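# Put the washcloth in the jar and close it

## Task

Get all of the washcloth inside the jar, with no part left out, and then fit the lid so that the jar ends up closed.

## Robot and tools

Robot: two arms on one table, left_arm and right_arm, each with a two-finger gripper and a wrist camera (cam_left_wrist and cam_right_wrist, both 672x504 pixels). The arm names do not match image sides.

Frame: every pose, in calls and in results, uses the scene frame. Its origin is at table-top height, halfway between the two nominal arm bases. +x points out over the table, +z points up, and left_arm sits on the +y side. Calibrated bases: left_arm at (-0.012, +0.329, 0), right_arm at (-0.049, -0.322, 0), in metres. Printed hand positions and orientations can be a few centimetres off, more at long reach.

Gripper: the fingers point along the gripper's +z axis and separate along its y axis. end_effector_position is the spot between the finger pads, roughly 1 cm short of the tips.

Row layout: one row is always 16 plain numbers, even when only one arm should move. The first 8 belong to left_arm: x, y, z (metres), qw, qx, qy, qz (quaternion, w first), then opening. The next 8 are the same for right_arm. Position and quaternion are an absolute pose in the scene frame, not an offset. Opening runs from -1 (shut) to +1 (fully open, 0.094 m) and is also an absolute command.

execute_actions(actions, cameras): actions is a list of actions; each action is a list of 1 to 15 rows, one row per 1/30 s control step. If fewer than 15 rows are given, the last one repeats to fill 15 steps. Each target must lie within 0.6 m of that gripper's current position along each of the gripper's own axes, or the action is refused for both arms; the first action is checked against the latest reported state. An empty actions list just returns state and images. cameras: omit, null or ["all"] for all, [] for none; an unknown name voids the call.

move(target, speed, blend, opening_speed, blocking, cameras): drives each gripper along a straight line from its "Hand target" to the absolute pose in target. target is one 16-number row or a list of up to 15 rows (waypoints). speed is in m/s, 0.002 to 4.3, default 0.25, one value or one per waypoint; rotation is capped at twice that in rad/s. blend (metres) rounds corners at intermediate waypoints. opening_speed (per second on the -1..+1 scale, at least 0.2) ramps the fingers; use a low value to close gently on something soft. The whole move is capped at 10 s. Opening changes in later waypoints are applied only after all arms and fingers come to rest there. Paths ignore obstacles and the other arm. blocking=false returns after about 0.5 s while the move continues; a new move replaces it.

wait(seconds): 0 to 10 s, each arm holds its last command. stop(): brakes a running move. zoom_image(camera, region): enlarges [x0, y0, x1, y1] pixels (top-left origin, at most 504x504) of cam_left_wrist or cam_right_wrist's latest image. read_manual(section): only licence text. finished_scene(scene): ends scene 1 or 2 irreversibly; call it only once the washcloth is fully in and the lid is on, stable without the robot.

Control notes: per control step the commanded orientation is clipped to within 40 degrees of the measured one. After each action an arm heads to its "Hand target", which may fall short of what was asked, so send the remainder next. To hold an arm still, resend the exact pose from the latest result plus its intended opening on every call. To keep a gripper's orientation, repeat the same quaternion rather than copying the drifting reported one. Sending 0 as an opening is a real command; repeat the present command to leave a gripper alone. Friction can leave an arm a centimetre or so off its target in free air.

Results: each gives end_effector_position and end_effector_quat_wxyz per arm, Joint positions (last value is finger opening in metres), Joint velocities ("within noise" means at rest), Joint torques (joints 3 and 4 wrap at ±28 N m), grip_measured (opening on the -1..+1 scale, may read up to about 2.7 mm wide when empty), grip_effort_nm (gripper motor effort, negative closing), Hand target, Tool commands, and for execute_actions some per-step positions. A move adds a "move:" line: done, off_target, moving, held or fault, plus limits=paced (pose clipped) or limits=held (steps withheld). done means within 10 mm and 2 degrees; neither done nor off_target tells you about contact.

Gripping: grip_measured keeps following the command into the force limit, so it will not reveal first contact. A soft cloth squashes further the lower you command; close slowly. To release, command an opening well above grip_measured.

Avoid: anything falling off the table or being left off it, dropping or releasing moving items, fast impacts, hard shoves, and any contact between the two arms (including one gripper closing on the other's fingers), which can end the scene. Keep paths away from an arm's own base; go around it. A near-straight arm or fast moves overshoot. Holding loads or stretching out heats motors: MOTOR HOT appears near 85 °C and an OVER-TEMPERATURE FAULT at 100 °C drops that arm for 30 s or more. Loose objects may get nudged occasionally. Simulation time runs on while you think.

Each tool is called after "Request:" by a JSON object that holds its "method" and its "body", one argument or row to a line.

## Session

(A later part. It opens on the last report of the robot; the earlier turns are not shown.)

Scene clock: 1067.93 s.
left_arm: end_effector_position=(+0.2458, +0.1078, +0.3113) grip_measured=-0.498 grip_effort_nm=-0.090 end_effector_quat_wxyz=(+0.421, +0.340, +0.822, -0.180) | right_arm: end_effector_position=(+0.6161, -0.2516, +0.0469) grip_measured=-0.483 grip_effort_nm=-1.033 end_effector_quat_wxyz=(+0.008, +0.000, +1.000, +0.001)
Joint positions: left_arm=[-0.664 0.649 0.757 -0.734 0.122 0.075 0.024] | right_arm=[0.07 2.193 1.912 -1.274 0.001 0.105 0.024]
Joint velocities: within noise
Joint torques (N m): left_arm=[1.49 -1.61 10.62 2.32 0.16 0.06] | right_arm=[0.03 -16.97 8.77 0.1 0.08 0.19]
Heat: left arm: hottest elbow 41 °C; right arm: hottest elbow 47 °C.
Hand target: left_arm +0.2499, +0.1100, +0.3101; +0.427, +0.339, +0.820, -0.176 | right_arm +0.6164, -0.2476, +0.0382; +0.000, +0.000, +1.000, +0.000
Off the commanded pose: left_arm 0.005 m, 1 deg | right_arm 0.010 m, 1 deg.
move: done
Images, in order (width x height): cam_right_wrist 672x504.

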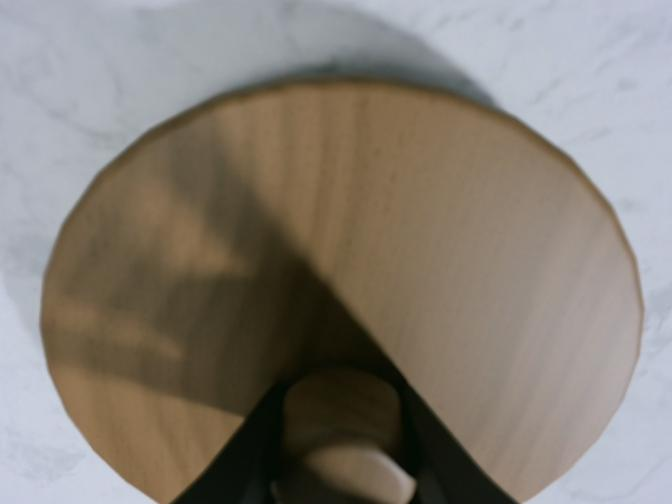

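Request:
{"method": "move", "body": {
  "target": [
    [0.25, 0.11, 0.31, 0.4266, 0.3395, 0.8195, -0.1767, -0.5, 0.61, -0.248, 0.14, 0, 0, 1, 0, -1],
    [0.25, 0.11, 0.31, 0.4266, 0.3395, 0.8195, -0.1767, -0.5, 0.47, -0.16, 0.25, 0, 0, 1, 0, -1],
    [0.25, 0.11, 0.31, 0.4266, 0.3395, 0.8195, -0.1767, -0.5, 0.336, -0.065, 0.24, 0, 0, 1, 0, -1]
  ],
  "speed": [0.1, 0.2, 0.15],
  "blend": [0.03, 0.03, 0]
}}

Scene clock: 1111.63 s.
left_arm: end_effector_position=(+0.2458, +0.1078, +0.3113) grip_measured=-0.498 grip_effort_nm=-0.095 end_effector_quat_wxyz=(+0.421, +0.340, +0.822, -0.180) | right_arm: end_effector_position=(+0.3353, -0.0669, +0.2243) grip_measured=-0.483 grip_effort_nm=-1.033 end_effector_quat_wxyz=(-0.019, -0.003, +1.000, -0.012)
Joint positions: left_arm=[-0.664 0.649 0.757 -0.734 0.122 0.075 0.024] | right_arm=[0.55 1.577 1.475 -1.514 -0.002 0.581 0.024]
Joint velocities: within noise
Joint torques (N m): left_arm=[1.85 -1.32 10.73 2.36 0.16 0.03] | right_arm=[-0.15 -13.39 8.73 0.62 0.21 0.23]
Heat: left arm: hottest elbow 42 °C; right arm: hottest elbow 47 °C.
Hand target: left_arm +0.2499, +0.1100, +0.3101; +0.427, +0.339, +0.820, -0.176 | right_arm +0.3359, -0.0652, +0.2399; +0.000, +0.000, +1.000, +0.000
Off the commanded pose: left_arm 0.005 m, 1 deg | right_arm 0.016 m, 3 deg.
move: off_target (right_arm)

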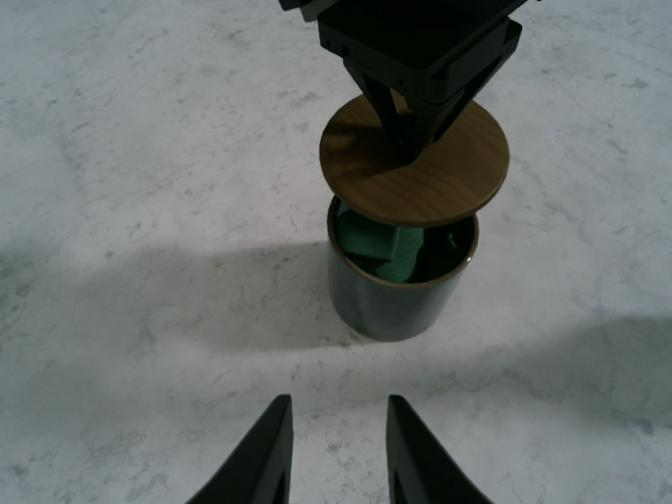

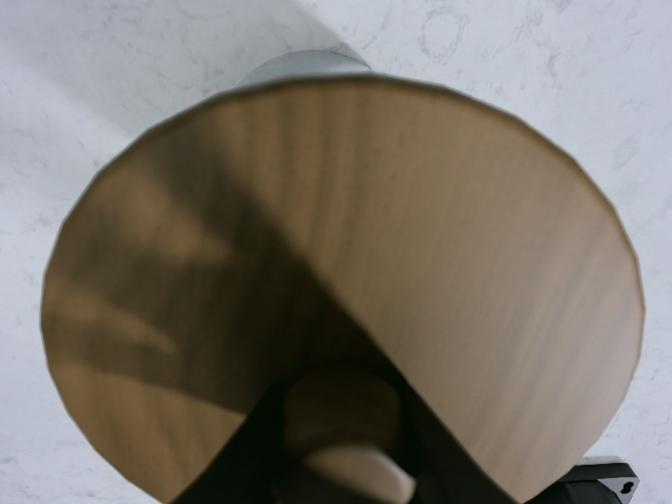

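Request:
{"method": "move", "body": {
  "target": [
    [0.25, 0.11, 0.31, 0.4266, 0.3395, 0.8195, -0.1767, -0.5, 0.326, -0.046, 0.24, 0, 0, 1, 0, -1]
  ],
  "speed": [0.08]
}}

Request:
{"method": "zoom_image", "body": {
  "camera": "cam_left_wrist",
  "region": [270, 60, 560, 360]
}}

Scene clock: 1242.40 s.
left_arm: end_effector_position=(+0.2458, +0.1078, +0.3113) grip_measured=-0.498 grip_effort_nm=-0.095 end_effector_quat_wxyz=(+0.421, +0.340, +0.822, -0.180) | right_arm: end_effector_position=(+0.3241, -0.0507, +0.2243) grip_measured=-0.483 grip_effort_nm=-1.038 end_effector_quat_wxyz=(-0.019, -0.001, +1.000, -0.012)
Joint positions: left_arm=[-0.664 0.649 0.757 -0.734 0.122 0.075 0.024] | right_arm=[0.593 1.577 1.475 -1.514 -0.002 0.626 0.024]
Joint velocities: within noise
Joint torques (N m): left_arm=[1.73 -1.38 10.66 2.36 0.13 0.05] | right_arm=[0.21 -12.86 9.35 0.55 0.22 0.21]
Heat: left arm: hottest elbow 42 °C; right arm: hottest elbow 46 °C.
Hand target: left_arm +0.2499, +0.1100, +0.3101; +0.427, +0.339, +0.820, -0.177 | right_arm +0.3258, -0.0462, +0.2400; +0.000, +0.000, +1.000, +0.000
Off the commanded pose: left_arm 0.005 m, 1 deg | right_arm 0.016 m, 3 deg.
move: off_target (right_arm)

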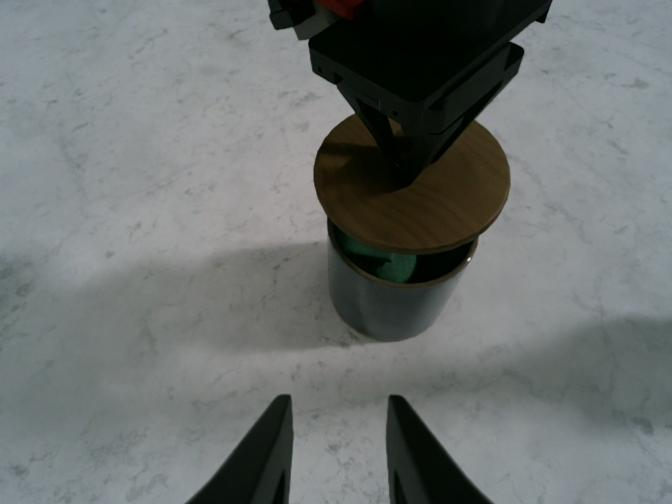

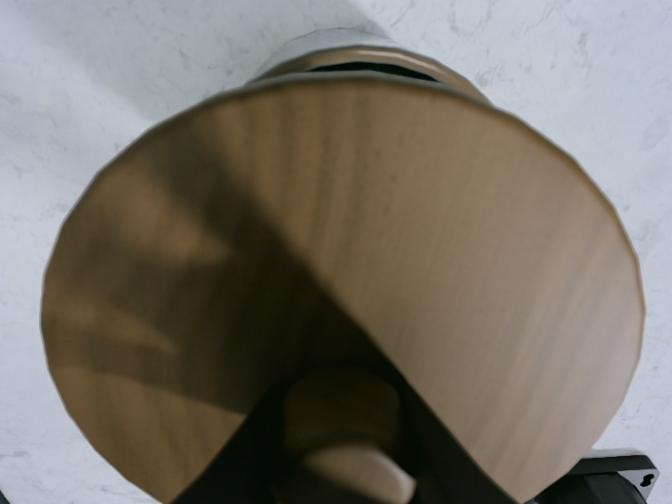

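Scaled by 1.680.

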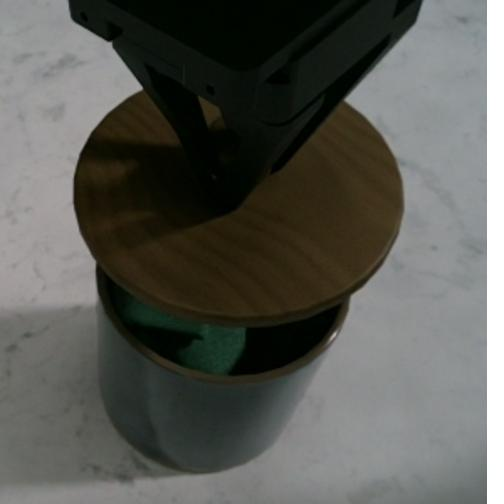

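Request:
{"method": "zoom_image", "body": {
  "camera": "cam_right_wrist",
  "region": [200, 0, 540, 140]
}}

Scaled by 1.482.

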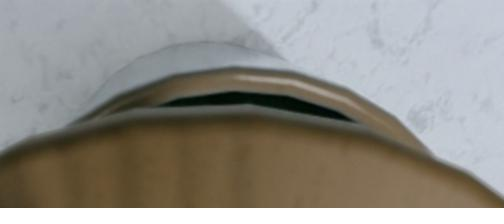

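Request:
{"method": "move", "body": {
  "target": [
    [0.25, 0.11, 0.31, 0.4266, 0.3395, 0.8195, -0.1767, -0.5, 0.331, -0.0635, 0.225, 0.019, 0, 0.9997, 0.012, -1]
  ],
  "speed": [0.08]
}}

Request:
{"method": "zoom_image", "body": {
  "camera": "cam_left_wrist",
  "region": [270, 60, 560, 360]
}}

Request:
{"method": "zoom_image", "body": {
  "camera": "cam_right_wrist",
  "region": [200, 0, 540, 140]
}}

Scene clock: 1393.93 s.
left_arm: end_effector_position=(+0.2458, +0.1078, +0.3113) grip_measured=-0.498 grip_effort_nm=-0.095 end_effector_quat_wxyz=(+0.421, +0.340, +0.822, -0.180) | right_arm: end_effector_position=(+0.3267, -0.0616, +0.2090) grip_measured=-0.483 grip_effort_nm=-1.033 end_effector_quat_wxyz=(-0.001, +0.001, +1.000, +0.000)
Joint positions: left_arm=[-0.664 0.649 0.757 -0.734 0.122 0.075 0.024] | right_arm=[0.571 1.544 1.396 -1.426 -0.001 0.608 0.024]
Joint velocities: within noise
Joint torques (N m): left_arm=[1.55 -1.44 10.7 2.36 0.14 0.05] | right_arm=[-0.79 -12.98 8.85 0.81 0.24 0.03]
Heat: left arm: hottest elbow 43 °C; right arm: hottest elbow 48 °C.
Hand target: left_arm +0.2499, +0.1100, +0.3101; +0.427, +0.339, +0.820, -0.177 | right_arm +0.3307, -0.0636, +0.2249; +0.019, +0.000, +1.000, +0.012
Off the commanded pose: left_arm 0.005 m, 1 deg | right_arm 0.017 m, 3 deg.
move: off_target (right_arm)

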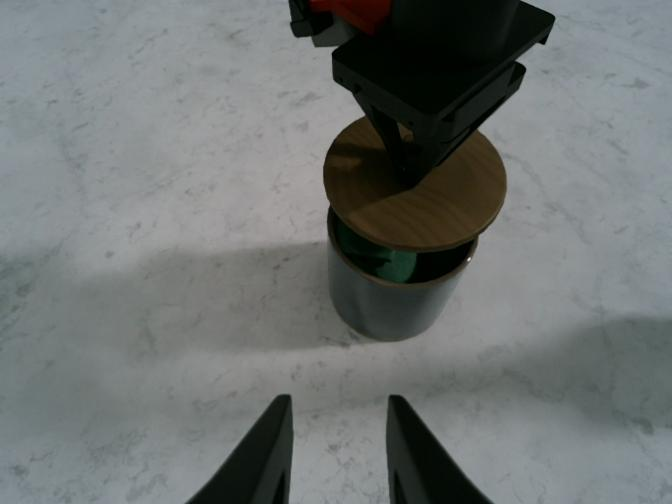

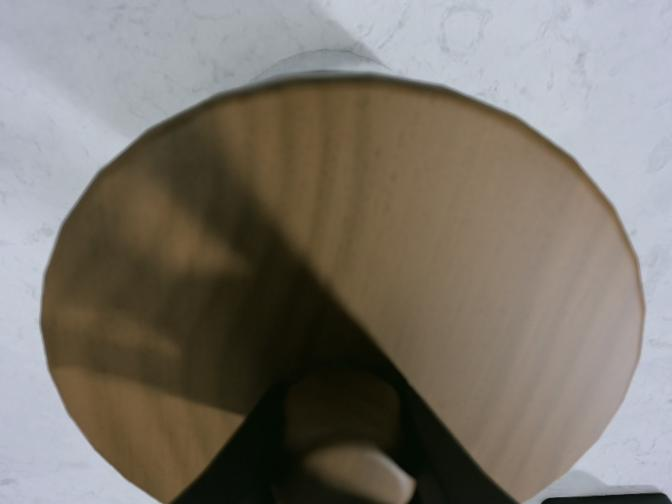

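Scaled by 1.680.

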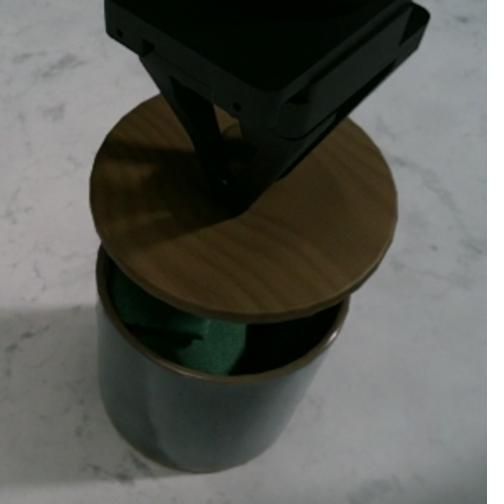

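Scaled by 1.482.

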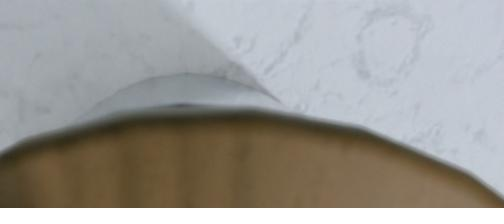

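Request:
{"method": "move", "body": {
  "target": [
    [0.25, 0.11, 0.31, 0.4266, 0.3395, 0.8195, -0.1767, -0.5, 0.331, -0.0635, 0.203, 0.019, 0, 0.9997, 0.012, -1]
  ],
  "speed": [0.06]
}}

Request:
{"method": "zoom_image", "body": {
  "camera": "cam_left_wrist",
  "region": [270, 60, 560, 360]
}}

Request:
{"method": "zoom_image", "body": {
  "camera": "cam_right_wrist",
  "region": [200, 0, 540, 140]
}}

Scene clock: 1430.17 s.
left_arm: end_effector_position=(+0.2458, +0.1078, +0.3113) grip_measured=-0.498 grip_effort_nm=-0.090 end_effector_quat_wxyz=(+0.421, +0.340, +0.822, -0.180) | right_arm: end_effector_position=(+0.3257, -0.0623, +0.1909) grip_measured=-0.483 grip_effort_nm=-1.033 end_effector_quat_wxyz=(+0.003, +0.000, +1.000, +0.002)
Joint positions: left_arm=[-0.664 0.649 0.757 -0.734 0.122 0.075 0.024] | right_arm=[0.571 1.543 1.348 -1.369 -0.001 0.607 0.024]
Joint velocities: within noise
Joint torques (N m): left_arm=[1.44 -1.32 10.63 2.37 0.15 0.05] | right_arm=[-0.73 -12.28 8.68 0.85 0.24 0.05]
Heat: left arm: hottest elbow 43 °C; right arm: hottest elbow 48 °C.
Hand target: left_arm +0.2499, +0.1100, +0.3101; +0.427, +0.339, +0.820, -0.177 | right_arm +0.3308, -0.0635, +0.2030; +0.019, +0.000, +1.000, +0.012
Off the commanded pose: left_arm 0.005 m, 1 deg | right_arm 0.013 m, 2 deg.
move: off_target (right_arm)

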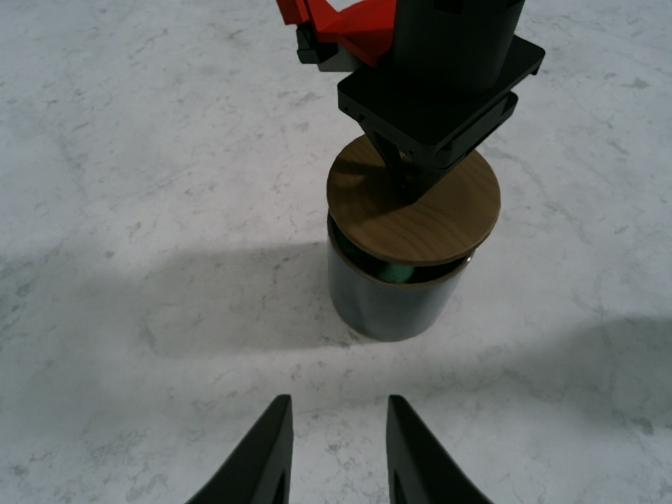

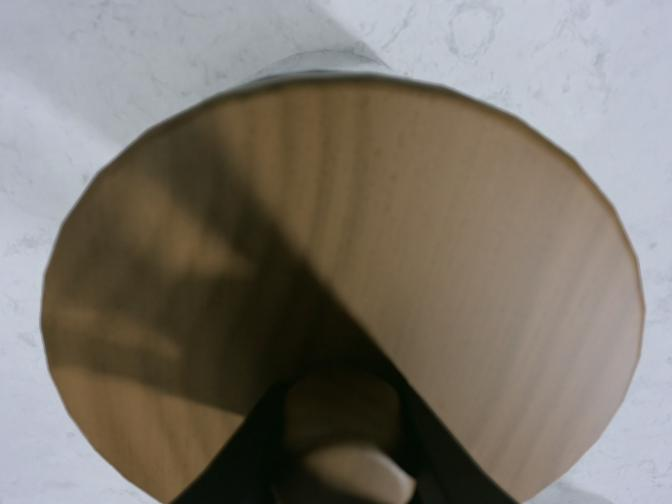

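Scaled by 1.680.

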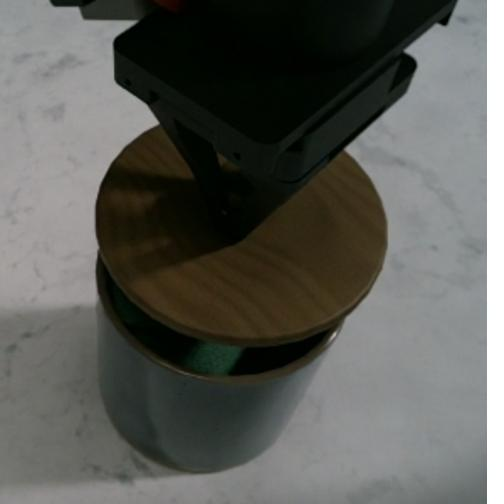

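Scaled by 1.482.

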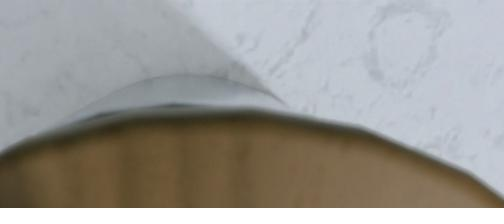

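Request:
{"method": "move", "body": {
  "target": [
    [0.25, 0.11, 0.31, 0.4266, 0.3395, 0.8195, -0.1767, -0.5, 0.327, -0.057, 0.198, 0.019, 0, 0.9997, 0.012, -1],
    [0.25, 0.11, 0.31, 0.4266, 0.3395, 0.8195, -0.1767, -0.5, 0.327, -0.057, 0.191, 0.019, 0, 0.9997, 0.012, -1]
  ],
  "speed": [0.05,0.03]
}}

Request:
{"method": "zoom_image", "body": {
  "camera": "cam_left_wrist",
  "region": [270, 100, 560, 360]
}}

Request:
{"method": "zoom_image", "body": {
  "camera": "cam_right_wrist",
  "region": [200, 0, 540, 140]
}}

Scene clock: 1456.60 s.
left_arm: end_effector_position=(+0.2458, +0.1078, +0.3113) grip_measured=-0.498 grip_effort_nm=-0.090 end_effector_quat_wxyz=(+0.421, +0.340, +0.822, -0.180) | right_arm: end_effector_position=(+0.3254, -0.0625, +0.1818) grip_measured=-0.483 grip_effort_nm=-1.033 end_effector_quat_wxyz=(+0.005, +0.001, +1.000, +0.004)
Joint positions: left_arm=[-0.664 0.649 0.757 -0.734 0.122 0.075 0.024] | right_arm=[0.571 1.543 1.323 -1.338 -0.001 0.608 0.024]
Joint velocities: within noise
Joint torques (N m): left_arm=[1.55 -1.44 10.63 2.41 0.12 0.03] | right_arm=[0.44 -11.81 8.65 0.76 0.25 0.19]
Heat: left arm: hottest elbow 43 °C; right arm: hottest elbow 46 °C.
Hand target: left_arm +0.2499, +0.1100, +0.3101; +0.427, +0.339, +0.820, -0.177 | right_arm +0.3269, -0.0571, +0.1910; +0.019, +0.000, +1.000, +0.012
Off the commanded pose: left_arm 0.005 m, 1 deg | right_arm 0.011 m, 2 deg.
move: off_target (right_arm)

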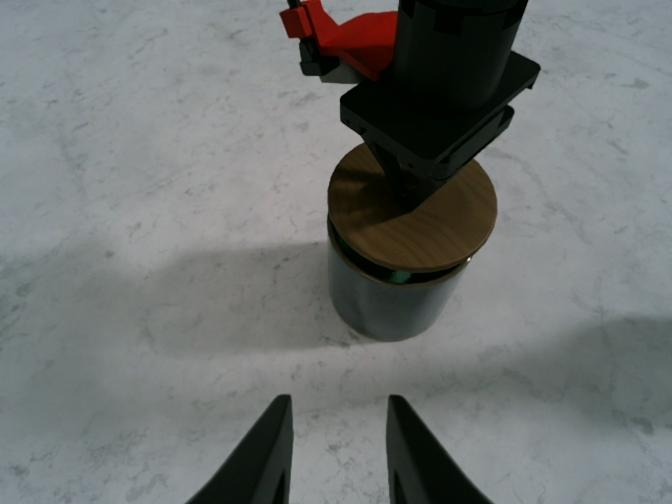

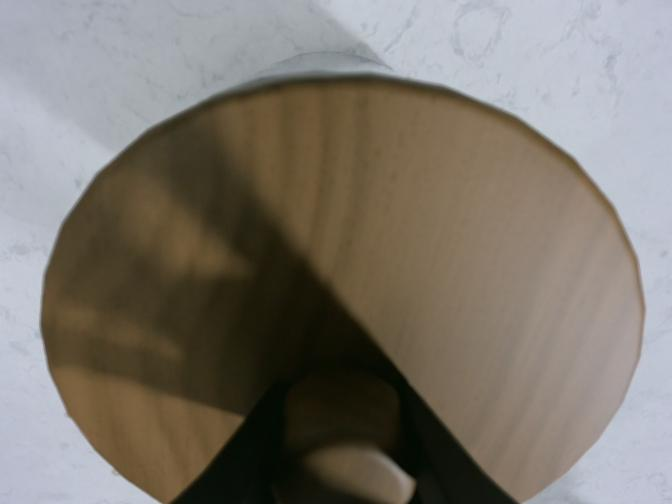

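Scaled by 1.738.

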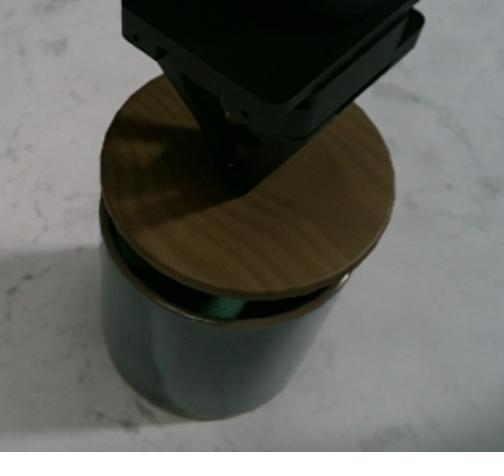

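Scaled by 1.482.

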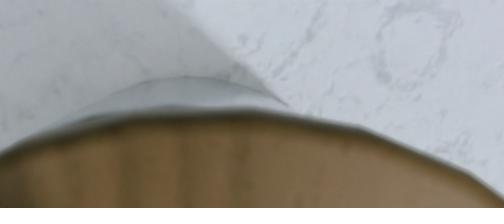

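Request:
{"method": "move", "body": {
  "target": [
    [0.25, 0.11, 0.31, 0.4266, 0.3395, 0.8195, -0.1767, -0.5, 0.327, -0.050, 0.191, 0.019, 0, 0.9997, 0.012, -1]
  ],
  "speed": [0.05]
}}

Request:
{"method": "zoom_image", "body": {
  "camera": "cam_left_wrist",
  "region": [270, 100, 560, 360]
}}

Request:
{"method": "zoom_image", "body": {
  "camera": "cam_right_wrist",
  "region": [200, 0, 540, 140]
}}

Scene clock: 1467.40 s.
left_arm: end_effector_position=(+0.2458, +0.1078, +0.3113) grip_measured=-0.498 grip_effort_nm=-0.095 end_effector_quat_wxyz=(+0.421, +0.340, +0.822, -0.180) | right_arm: end_effector_position=(+0.3222, -0.0580, +0.1818) grip_measured=-0.483 grip_effort_nm=-1.033 end_effector_quat_wxyz=(+0.005, +0.000, +1.000, +0.004)
Joint positions: left_arm=[-0.664 0.649 0.757 -0.734 0.122 0.075 0.024] | right_arm=[0.583 1.543 1.323 -1.338 -0.001 0.619 0.024]
Joint velocities: within noise
Joint torques (N m): left_arm=[1.44 -1.44 10.62 2.32 0.15 0.07] | right_arm=[0.38 -11.05 9.58 0.75 0.26 0.23]
Heat: left arm: hottest elbow 43 °C; right arm: hottest elbow 47 °C.
Hand target: left_arm +0.2499, +0.1100, +0.3101; +0.427, +0.339, +0.820, -0.177 | right_arm +0.3267, -0.0501, +0.1910; +0.019, +0.000, +1.000, +0.012
Off the commanded pose: left_arm 0.005 m, 1 deg | right_arm 0.013 m, 2 deg.
move: off_target (right_arm)

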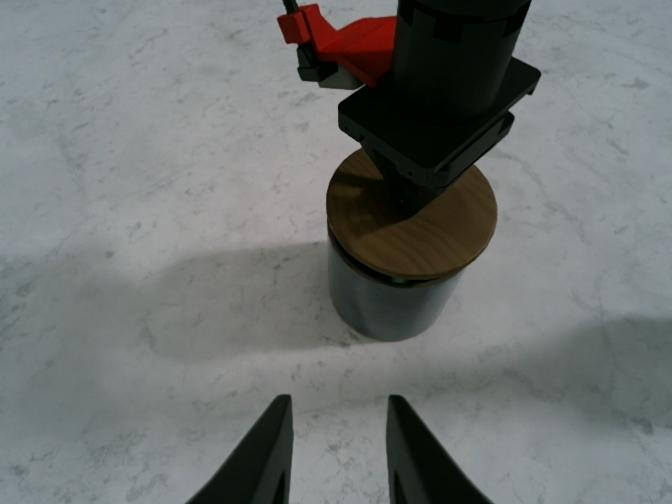

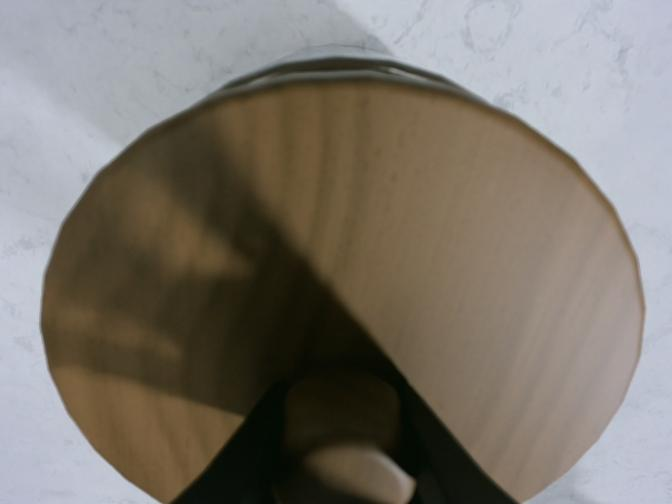

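Scaled by 1.738.

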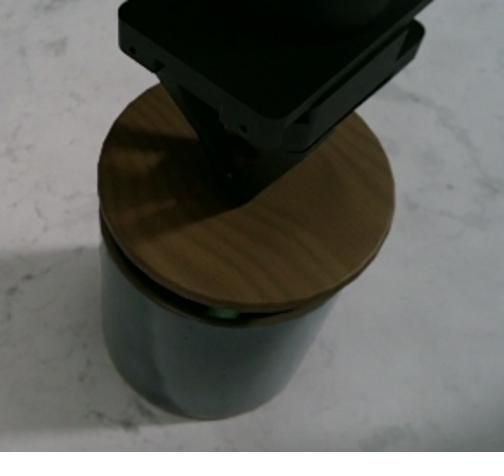

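Scaled by 1.482.

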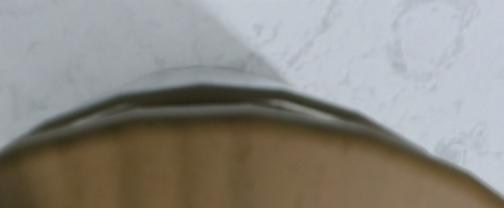

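Request:
{"method": "move", "body": {
  "target": [
    [0.25, 0.11, 0.31, 0.4266, 0.3395, 0.8195, -0.1767, -0.5, 0.328, -0.052, 0.172, 0.019, 0, 0.9997, 0.012, -1]
  ],
  "speed": [0.03]
}}

Request:
{"method": "zoom_image", "body": {
  "camera": "cam_left_wrist",
  "region": [270, 100, 560, 360]
}}

Request:
{"method": "zoom_image", "body": {
  "camera": "cam_right_wrist",
  "region": [200, 0, 540, 140]
}}

Scene clock: 1491.90 s.
left_arm: end_effector_position=(+0.2458, +0.1078, +0.3113) grip_measured=-0.498 grip_effort_nm=-0.090 end_effector_quat_wxyz=(+0.421, +0.340, +0.822, -0.180) | right_arm: end_effector_position=(+0.3243, -0.0565, +0.1717) grip_measured=-0.483 grip_effort_nm=-1.033 end_effector_quat_wxyz=(+0.013, +0.001, +1.000, +0.010)
Joint positions: left_arm=[-0.664 0.649 0.757 -0.734 0.122 0.075 0.024] | right_arm=[0.583 1.543 1.296 -1.29 -0.001 0.62 0.024]
Joint velocities: within noise
Joint torques (N m): left_arm=[1.32 -1.49 10.67 2.37 0.14 0.06] | right_arm=[-0.03 -10.29 8.59 0.85 0.27 0.14]
Heat: left arm: hottest elbow 43 °C; right arm: hottest elbow 48 °C.
Hand target: left_arm +0.2499, +0.1100, +0.3101; +0.427, +0.339, +0.820, -0.177 | right_arm +0.3279, -0.0520, +0.1720; +0.019, +0.000, +1.000, +0.012
Off the commanded pose: left_arm 0.005 m, 1 deg | right_arm 0.006 m, 1 deg.
move: done

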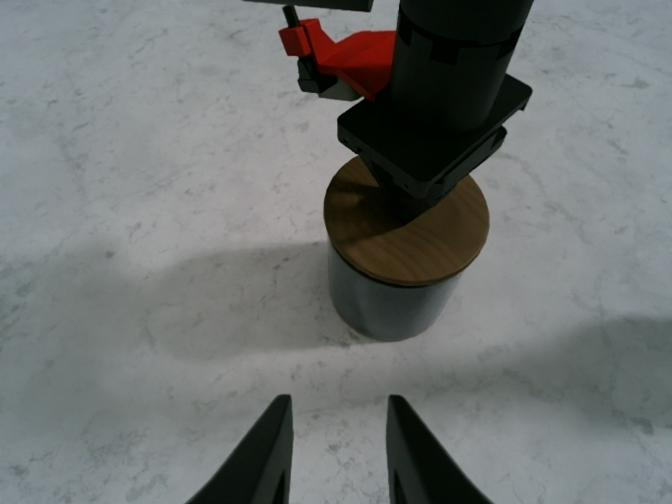

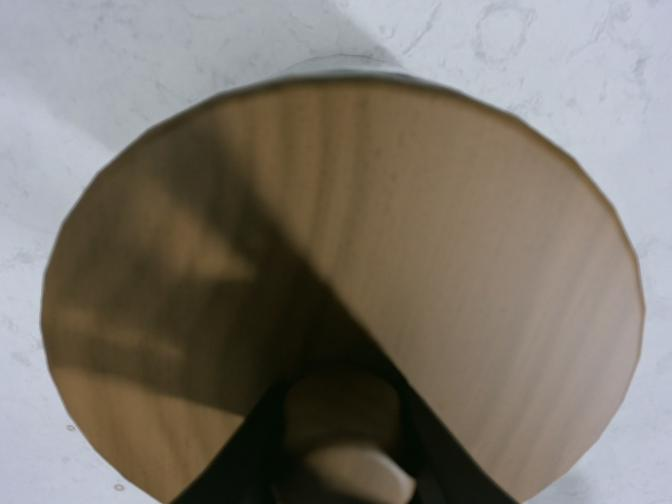

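Scaled by 1.738.

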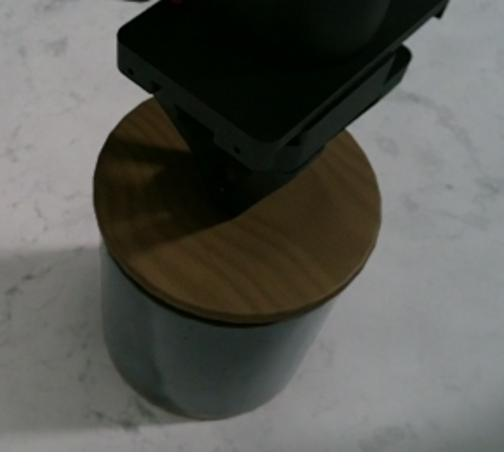

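Scaled by 1.482.

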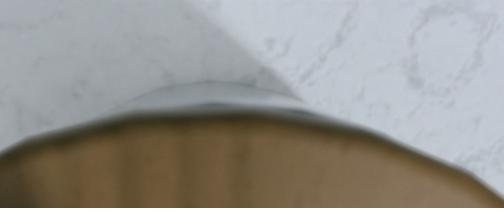

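Request:
{"method": "move", "body": {
  "target": [
    [0.25, 0.11, 0.31, 0.4266, 0.3395, 0.8195, -0.1767, -0.5, 0.328, -0.054, 0.16, 0.019, 0, 0.9997, 0.012, -1]
  ],
  "speed": [0.03]
}}

Request:
{"method": "zoom_image", "body": {
  "camera": "cam_left_wrist",
  "region": [270, 100, 560, 360]
}}

Request:
{"method": "zoom_image", "body": {
  "camera": "cam_right_wrist",
  "region": [200, 0, 540, 140]
}}

Scene clock: 1509.53 s.
left_arm: end_effector_position=(+0.2458, +0.1078, +0.3113) grip_measured=-0.498 grip_effort_nm=-0.085 end_effector_quat_wxyz=(+0.421, +0.340, +0.822, -0.180) | right_arm: end_effector_position=(+0.3242, -0.0570, +0.1621) grip_measured=-0.483 grip_effort_nm=-1.033 end_effector_quat_wxyz=(+0.017, +0.001, +1.000, +0.011)
Joint positions: left_arm=[-0.664 0.649 0.757 -0.734 0.122 0.075 0.024] | right_arm=[0.583 1.545 1.271 -1.258 0.001 0.62 0.024]
Joint velocities: within noise
Joint torques (N m): left_arm=[1.44 -1.26 10.66 2.28 0.15 0.05] | right_arm=[-0.09 -10.05 8.4 0.83 0.18 0.11]
Heat: left arm: hottest elbow 43 °C; right arm: hottest elbow 47 °C.
Hand target: left_arm +0.2499, +0.1100, +0.3101; +0.427, +0.339, +0.820, -0.177 | right_arm +0.3280, -0.0540, +0.1601; +0.019, +0.000, +1.000, +0.012
Off the commanded pose: left_arm 0.005 m, 1 deg | right_arm 0.005 m, 0 deg.
move: done

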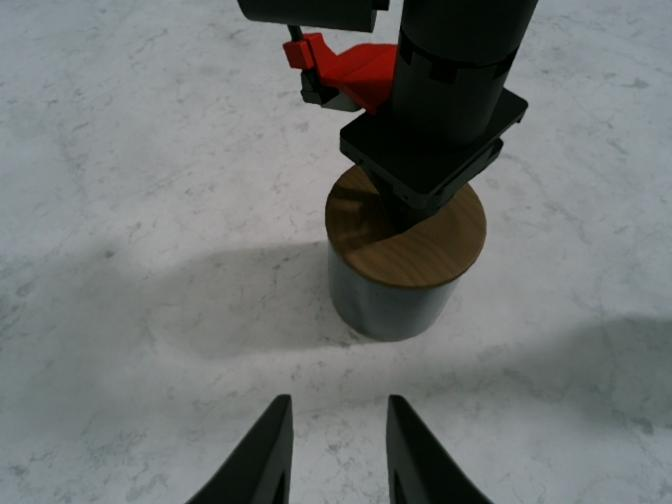

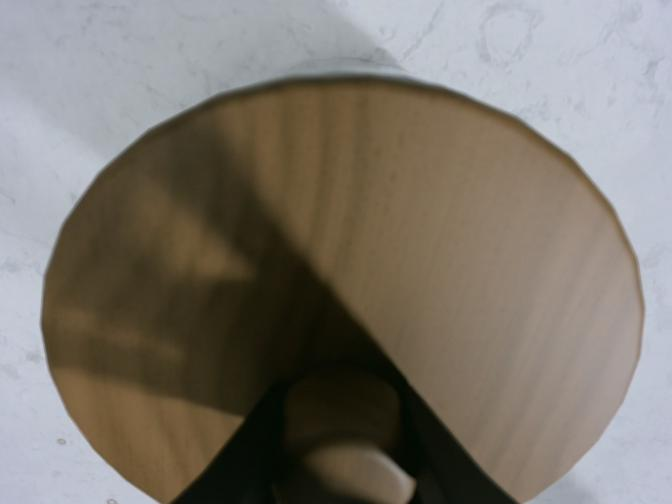

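Scaled by 1.738.

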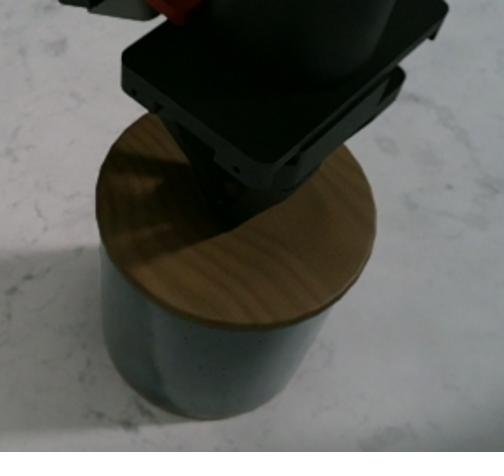

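Scaled by 1.482.

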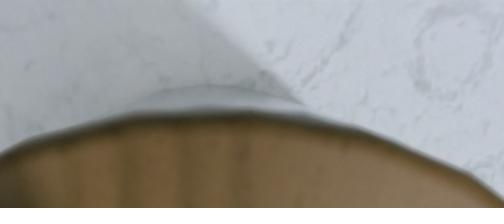

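Request:
{"method": "move", "body": {
  "target": [
    [0.25, 0.11, 0.31, 0.4266, 0.3395, 0.8195, -0.1767, -0.5, 0.328, -0.054, 0.145, 0.019, 0, 0.9997, 0.012, -1]
  ],
  "speed": [0.03]
}}

Request:
{"method": "zoom_image", "body": {
  "camera": "cam_left_wrist",
  "region": [270, 100, 560, 360]
}}

Scene clock: 1520.50 s.
left_arm: end_effector_position=(+0.2458, +0.1078, +0.3113) grip_measured=-0.498 grip_effort_nm=-0.095 end_effector_quat_wxyz=(+0.421, +0.340, +0.822, -0.180) | right_arm: end_effector_position=(+0.3249, -0.0569, +0.1565) grip_measured=-0.483 grip_effort_nm=-1.038 end_effector_quat_wxyz=(+0.020, +0.001, +1.000, +0.012)
Joint positions: left_arm=[-0.664 0.649 0.757 -0.734 0.122 0.075 0.024] | right_arm=[0.583 1.546 1.258 -1.236 0.004 0.62 0.024]
Joint velocities: within noise
Joint torques (N m): left_arm=[1.67 -1.49 10.65 2.39 0.14 0.05] | right_arm=[-0.15 -9.35 7.23 1.59 0.1 0.11]
Heat: left arm: hottest elbow 43 °C; right arm: hottest elbow 48 °C.
Hand target: left_arm +0.2499, +0.1100, +0.3101; +0.427, +0.339, +0.820, -0.177 | right_arm +0.3278, -0.0542, +0.1452; +0.019, +0.000, +1.000, +0.012
Off the commanded pose: left_arm 0.005 m, 1 deg | right_arm 0.012 m, 0 deg.
move: off_target (right_arm)

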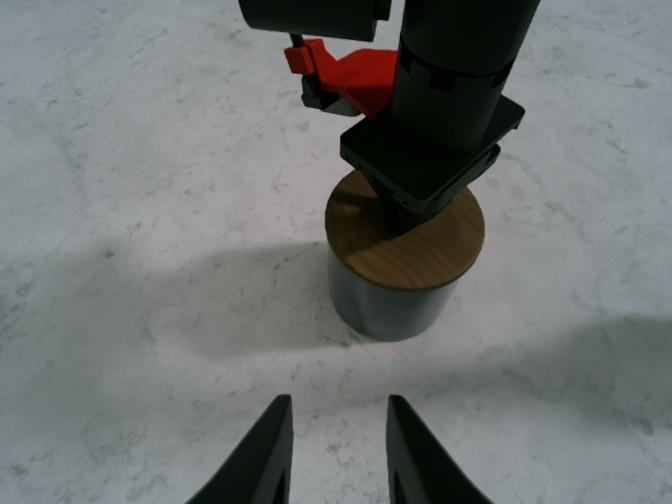

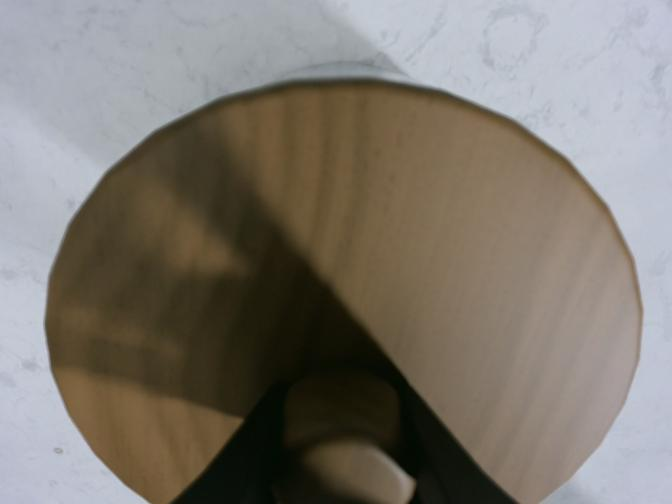

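Scaled by 1.738.

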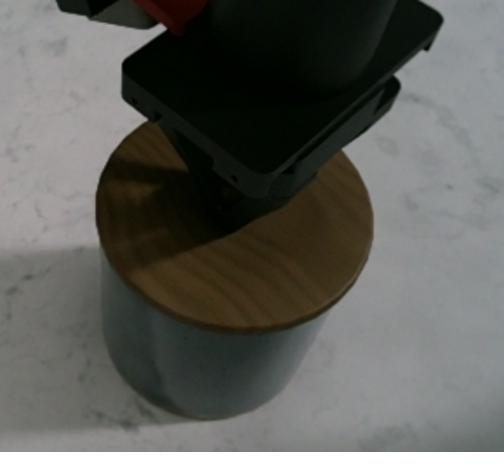

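Request:
{"method": "move", "body": {
  "target": [
    [0.25, 0.11, 0.31, 0.4266, 0.3395, 0.8195, -0.1767, -0.5, 0.327, -0.055, 0.154, 0.019, 0, 0.9997, 0.012, -1],
    [0.25, 0.11, 0.31, 0.4266, 0.3395, 0.8195, -0.1767, -0.5, 0.327, -0.055, 0.156, 0.019, 0, 0.9997, 0.012, 0.2],
    [0.25, 0.11, 0.31, 0.4266, 0.3395, 0.8195, -0.1767, -0.5, 0.327, -0.055, 0.24, 0.019, 0, 0.9997, 0.012, 0.2]
  ],
  "speed": [0.03, 0.03, 0.08],
  "opening_speed": 0.8
}}

Request:
{"method": "zoom_image", "body": {
  "camera": "cam_left_wrist",
  "region": [270, 100, 560, 360]
}}

Request:
{"method": "zoom_image", "body": {
  "camera": "cam_right_wrist",
  "region": [100, 0, 600, 400]
}}

Scene clock: 1543.43 s.
left_arm: end_effector_position=(+0.2458, +0.1078, +0.3113) grip_measured=-0.498 grip_effort_nm=-0.095 end_effector_quat_wxyz=(+0.421, +0.340, +0.822, -0.180) | right_arm: end_effector_position=(+0.3189, -0.0612, +0.2160) grip_measured=+0.197 grip_effort_nm=0.129 end_effector_quat_wxyz=(-0.002, +0.001, +1.000, -0.004)
Joint positions: left_arm=[-0.664 0.649 0.757 -0.734 0.122 0.075 0.024] | right_arm=[0.583 1.529 1.398 -1.447 0.004 0.62 0.056]
Joint velocities: within noise
Joint torques (N m): left_arm=[1.67 -1.61 10.66 2.44 0.13 0.05] | right_arm=[-0.15 -11.87 11.74 -0.06 0.1 0.11]
Heat: left arm: hottest elbow 43 °C; right arm: hottest elbow 46 °C.
Hand target: left_arm +0.2499, +0.1100, +0.3101; +0.427, +0.339, +0.820, -0.177 | right_arm +0.3262, -0.0556, +0.2398; +0.019, +0.000, +1.000, +0.012
Off the commanded pose: left_arm 0.005 m, 1 deg | right_arm 0.026 m, 3 deg.
move: off_target (right_arm)

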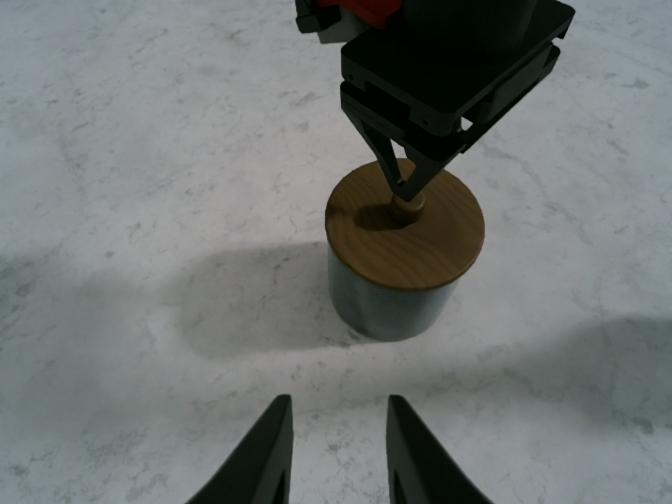

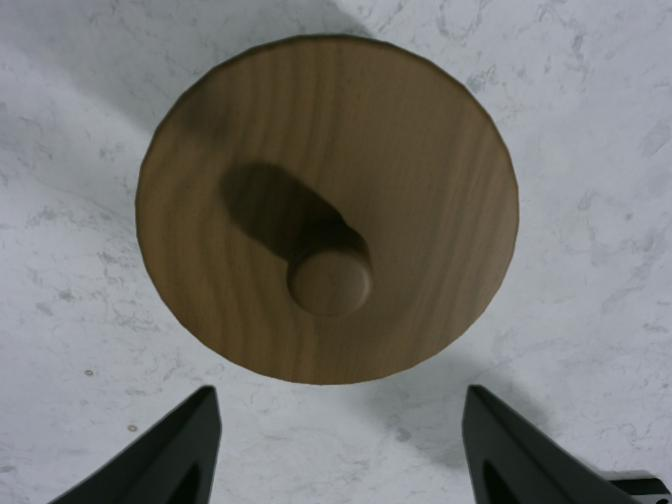

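Scaled by 1.738.

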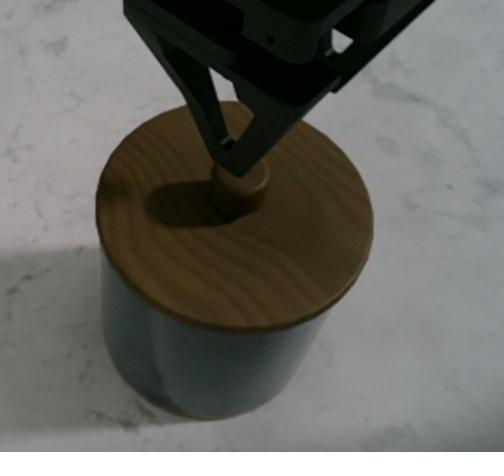

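Scaled by 1.008.

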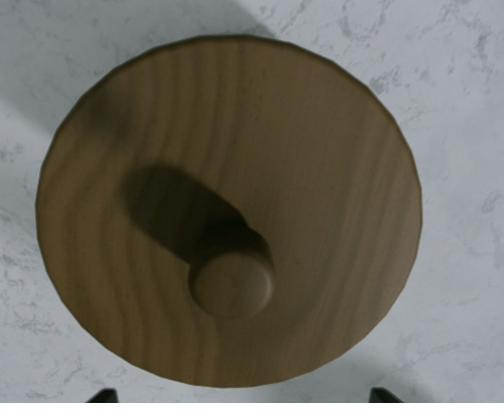

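Request:
{"method": "move", "body": {
  "target": [
    [0.25, 0.11, 0.31, 0.4266, 0.3395, 0.8195, -0.1767, -0.5, 0.30, -0.12, 0.27, 0.2, 0, 0.98, 0, 0.2],
    [0.25, 0.11, 0.31, 0.4266, 0.3395, 0.8195, -0.1767, -0.5, 0.25, -0.27, 0.22, 0.6225, -0.2903, 0.6594, 0.3072, 0.2]
  ],
  "speed": [0.25, 0.3],
  "blend": [0.03, 0]
}}

Request:
{"method": "zoom_image", "body": {
  "camera": "cam_right_wrist",
  "region": [100, 50, 500, 400]
}}

Request:
{"method": "zoom_image", "body": {
  "camera": "cam_left_wrist",
  "region": [270, 100, 560, 360]
}}

Scene clock: 1559.00 s.
left_arm: end_effector_position=(+0.2458, +0.1078, +0.3113) grip_measured=-0.498 grip_effort_nm=-0.085 end_effector_quat_wxyz=(+0.421, +0.340, +0.822, -0.180) | right_arm: end_effector_position=(+0.2482, -0.2672, +0.2192) grip_measured=+0.198 grip_effort_nm=0.129 end_effector_quat_wxyz=(+0.620, -0.293, +0.660, +0.307)
Joint positions: left_arm=[-0.664 0.649 0.757 -0.734 0.122 0.075 0.024] | right_arm=[-0.427 0.829 0.22 0.467 -1.266 -0.093 0.056]
Joint velocities: within noise
Joint torques (N m): left_arm=[1.79 -1.26 10.65 2.37 0.14 0.05] | right_arm=[-0.91 -0.44 7.86 2.47 -0.19 0.21]
Heat: left arm: hottest elbow 43 °C; right arm: hottest elbow 47 °C.
Hand target: left_arm +0.2499, +0.1100, +0.3101; +0.427, +0.339, +0.820, -0.177 | right_arm +0.2499, -0.2700, +0.2200; +0.621, -0.291, +0.660, +0.307
Off the commanded pose: left_arm 0.005 m, 1 deg | right_arm 0.003 m, 0 deg.
move: done

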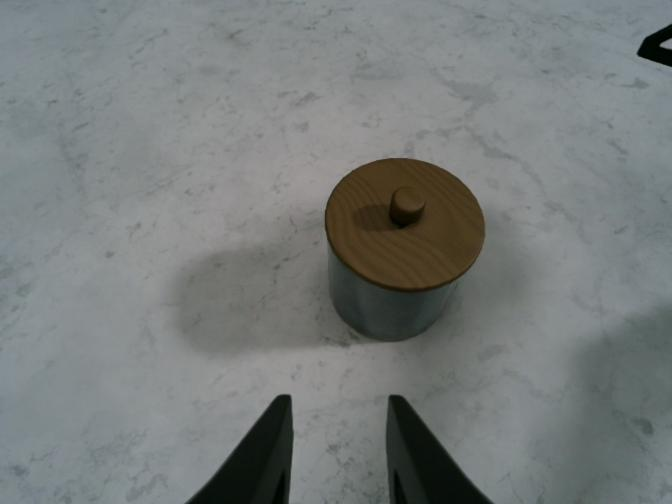

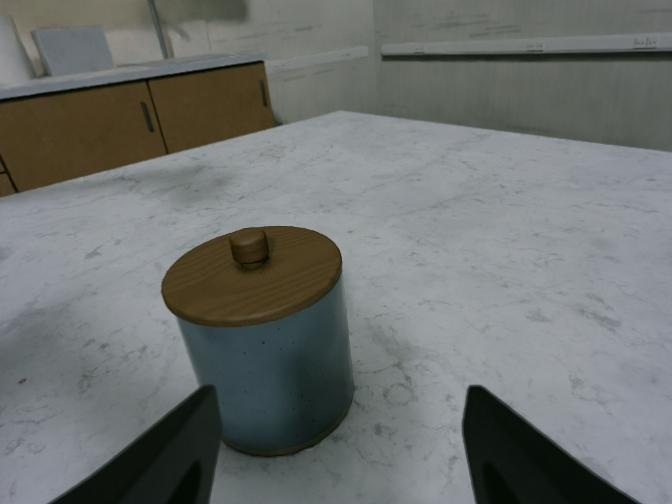

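Scaled by 1.260.

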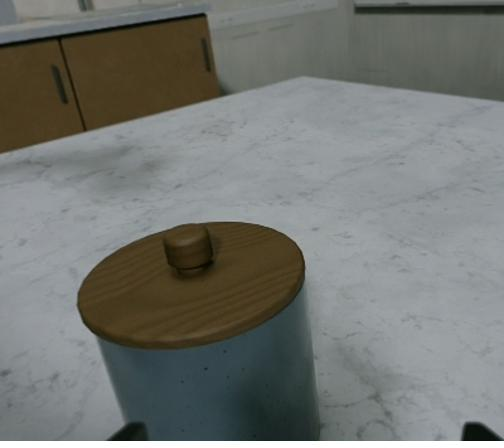

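Scaled by 1.738.

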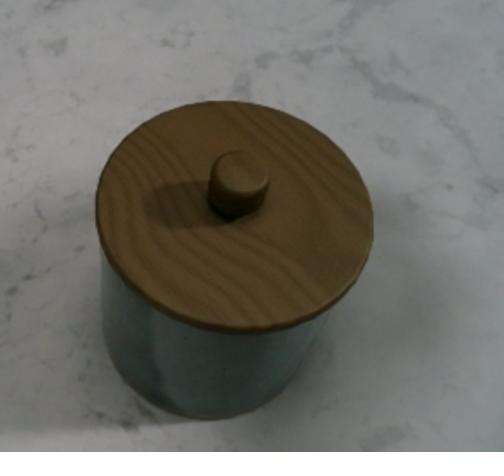

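Lid is fully seated and no cloth protrudes.

Request:
{"method": "finished_scene", "body": {
  "scene": 1
}}

The scene is finished: the task was done.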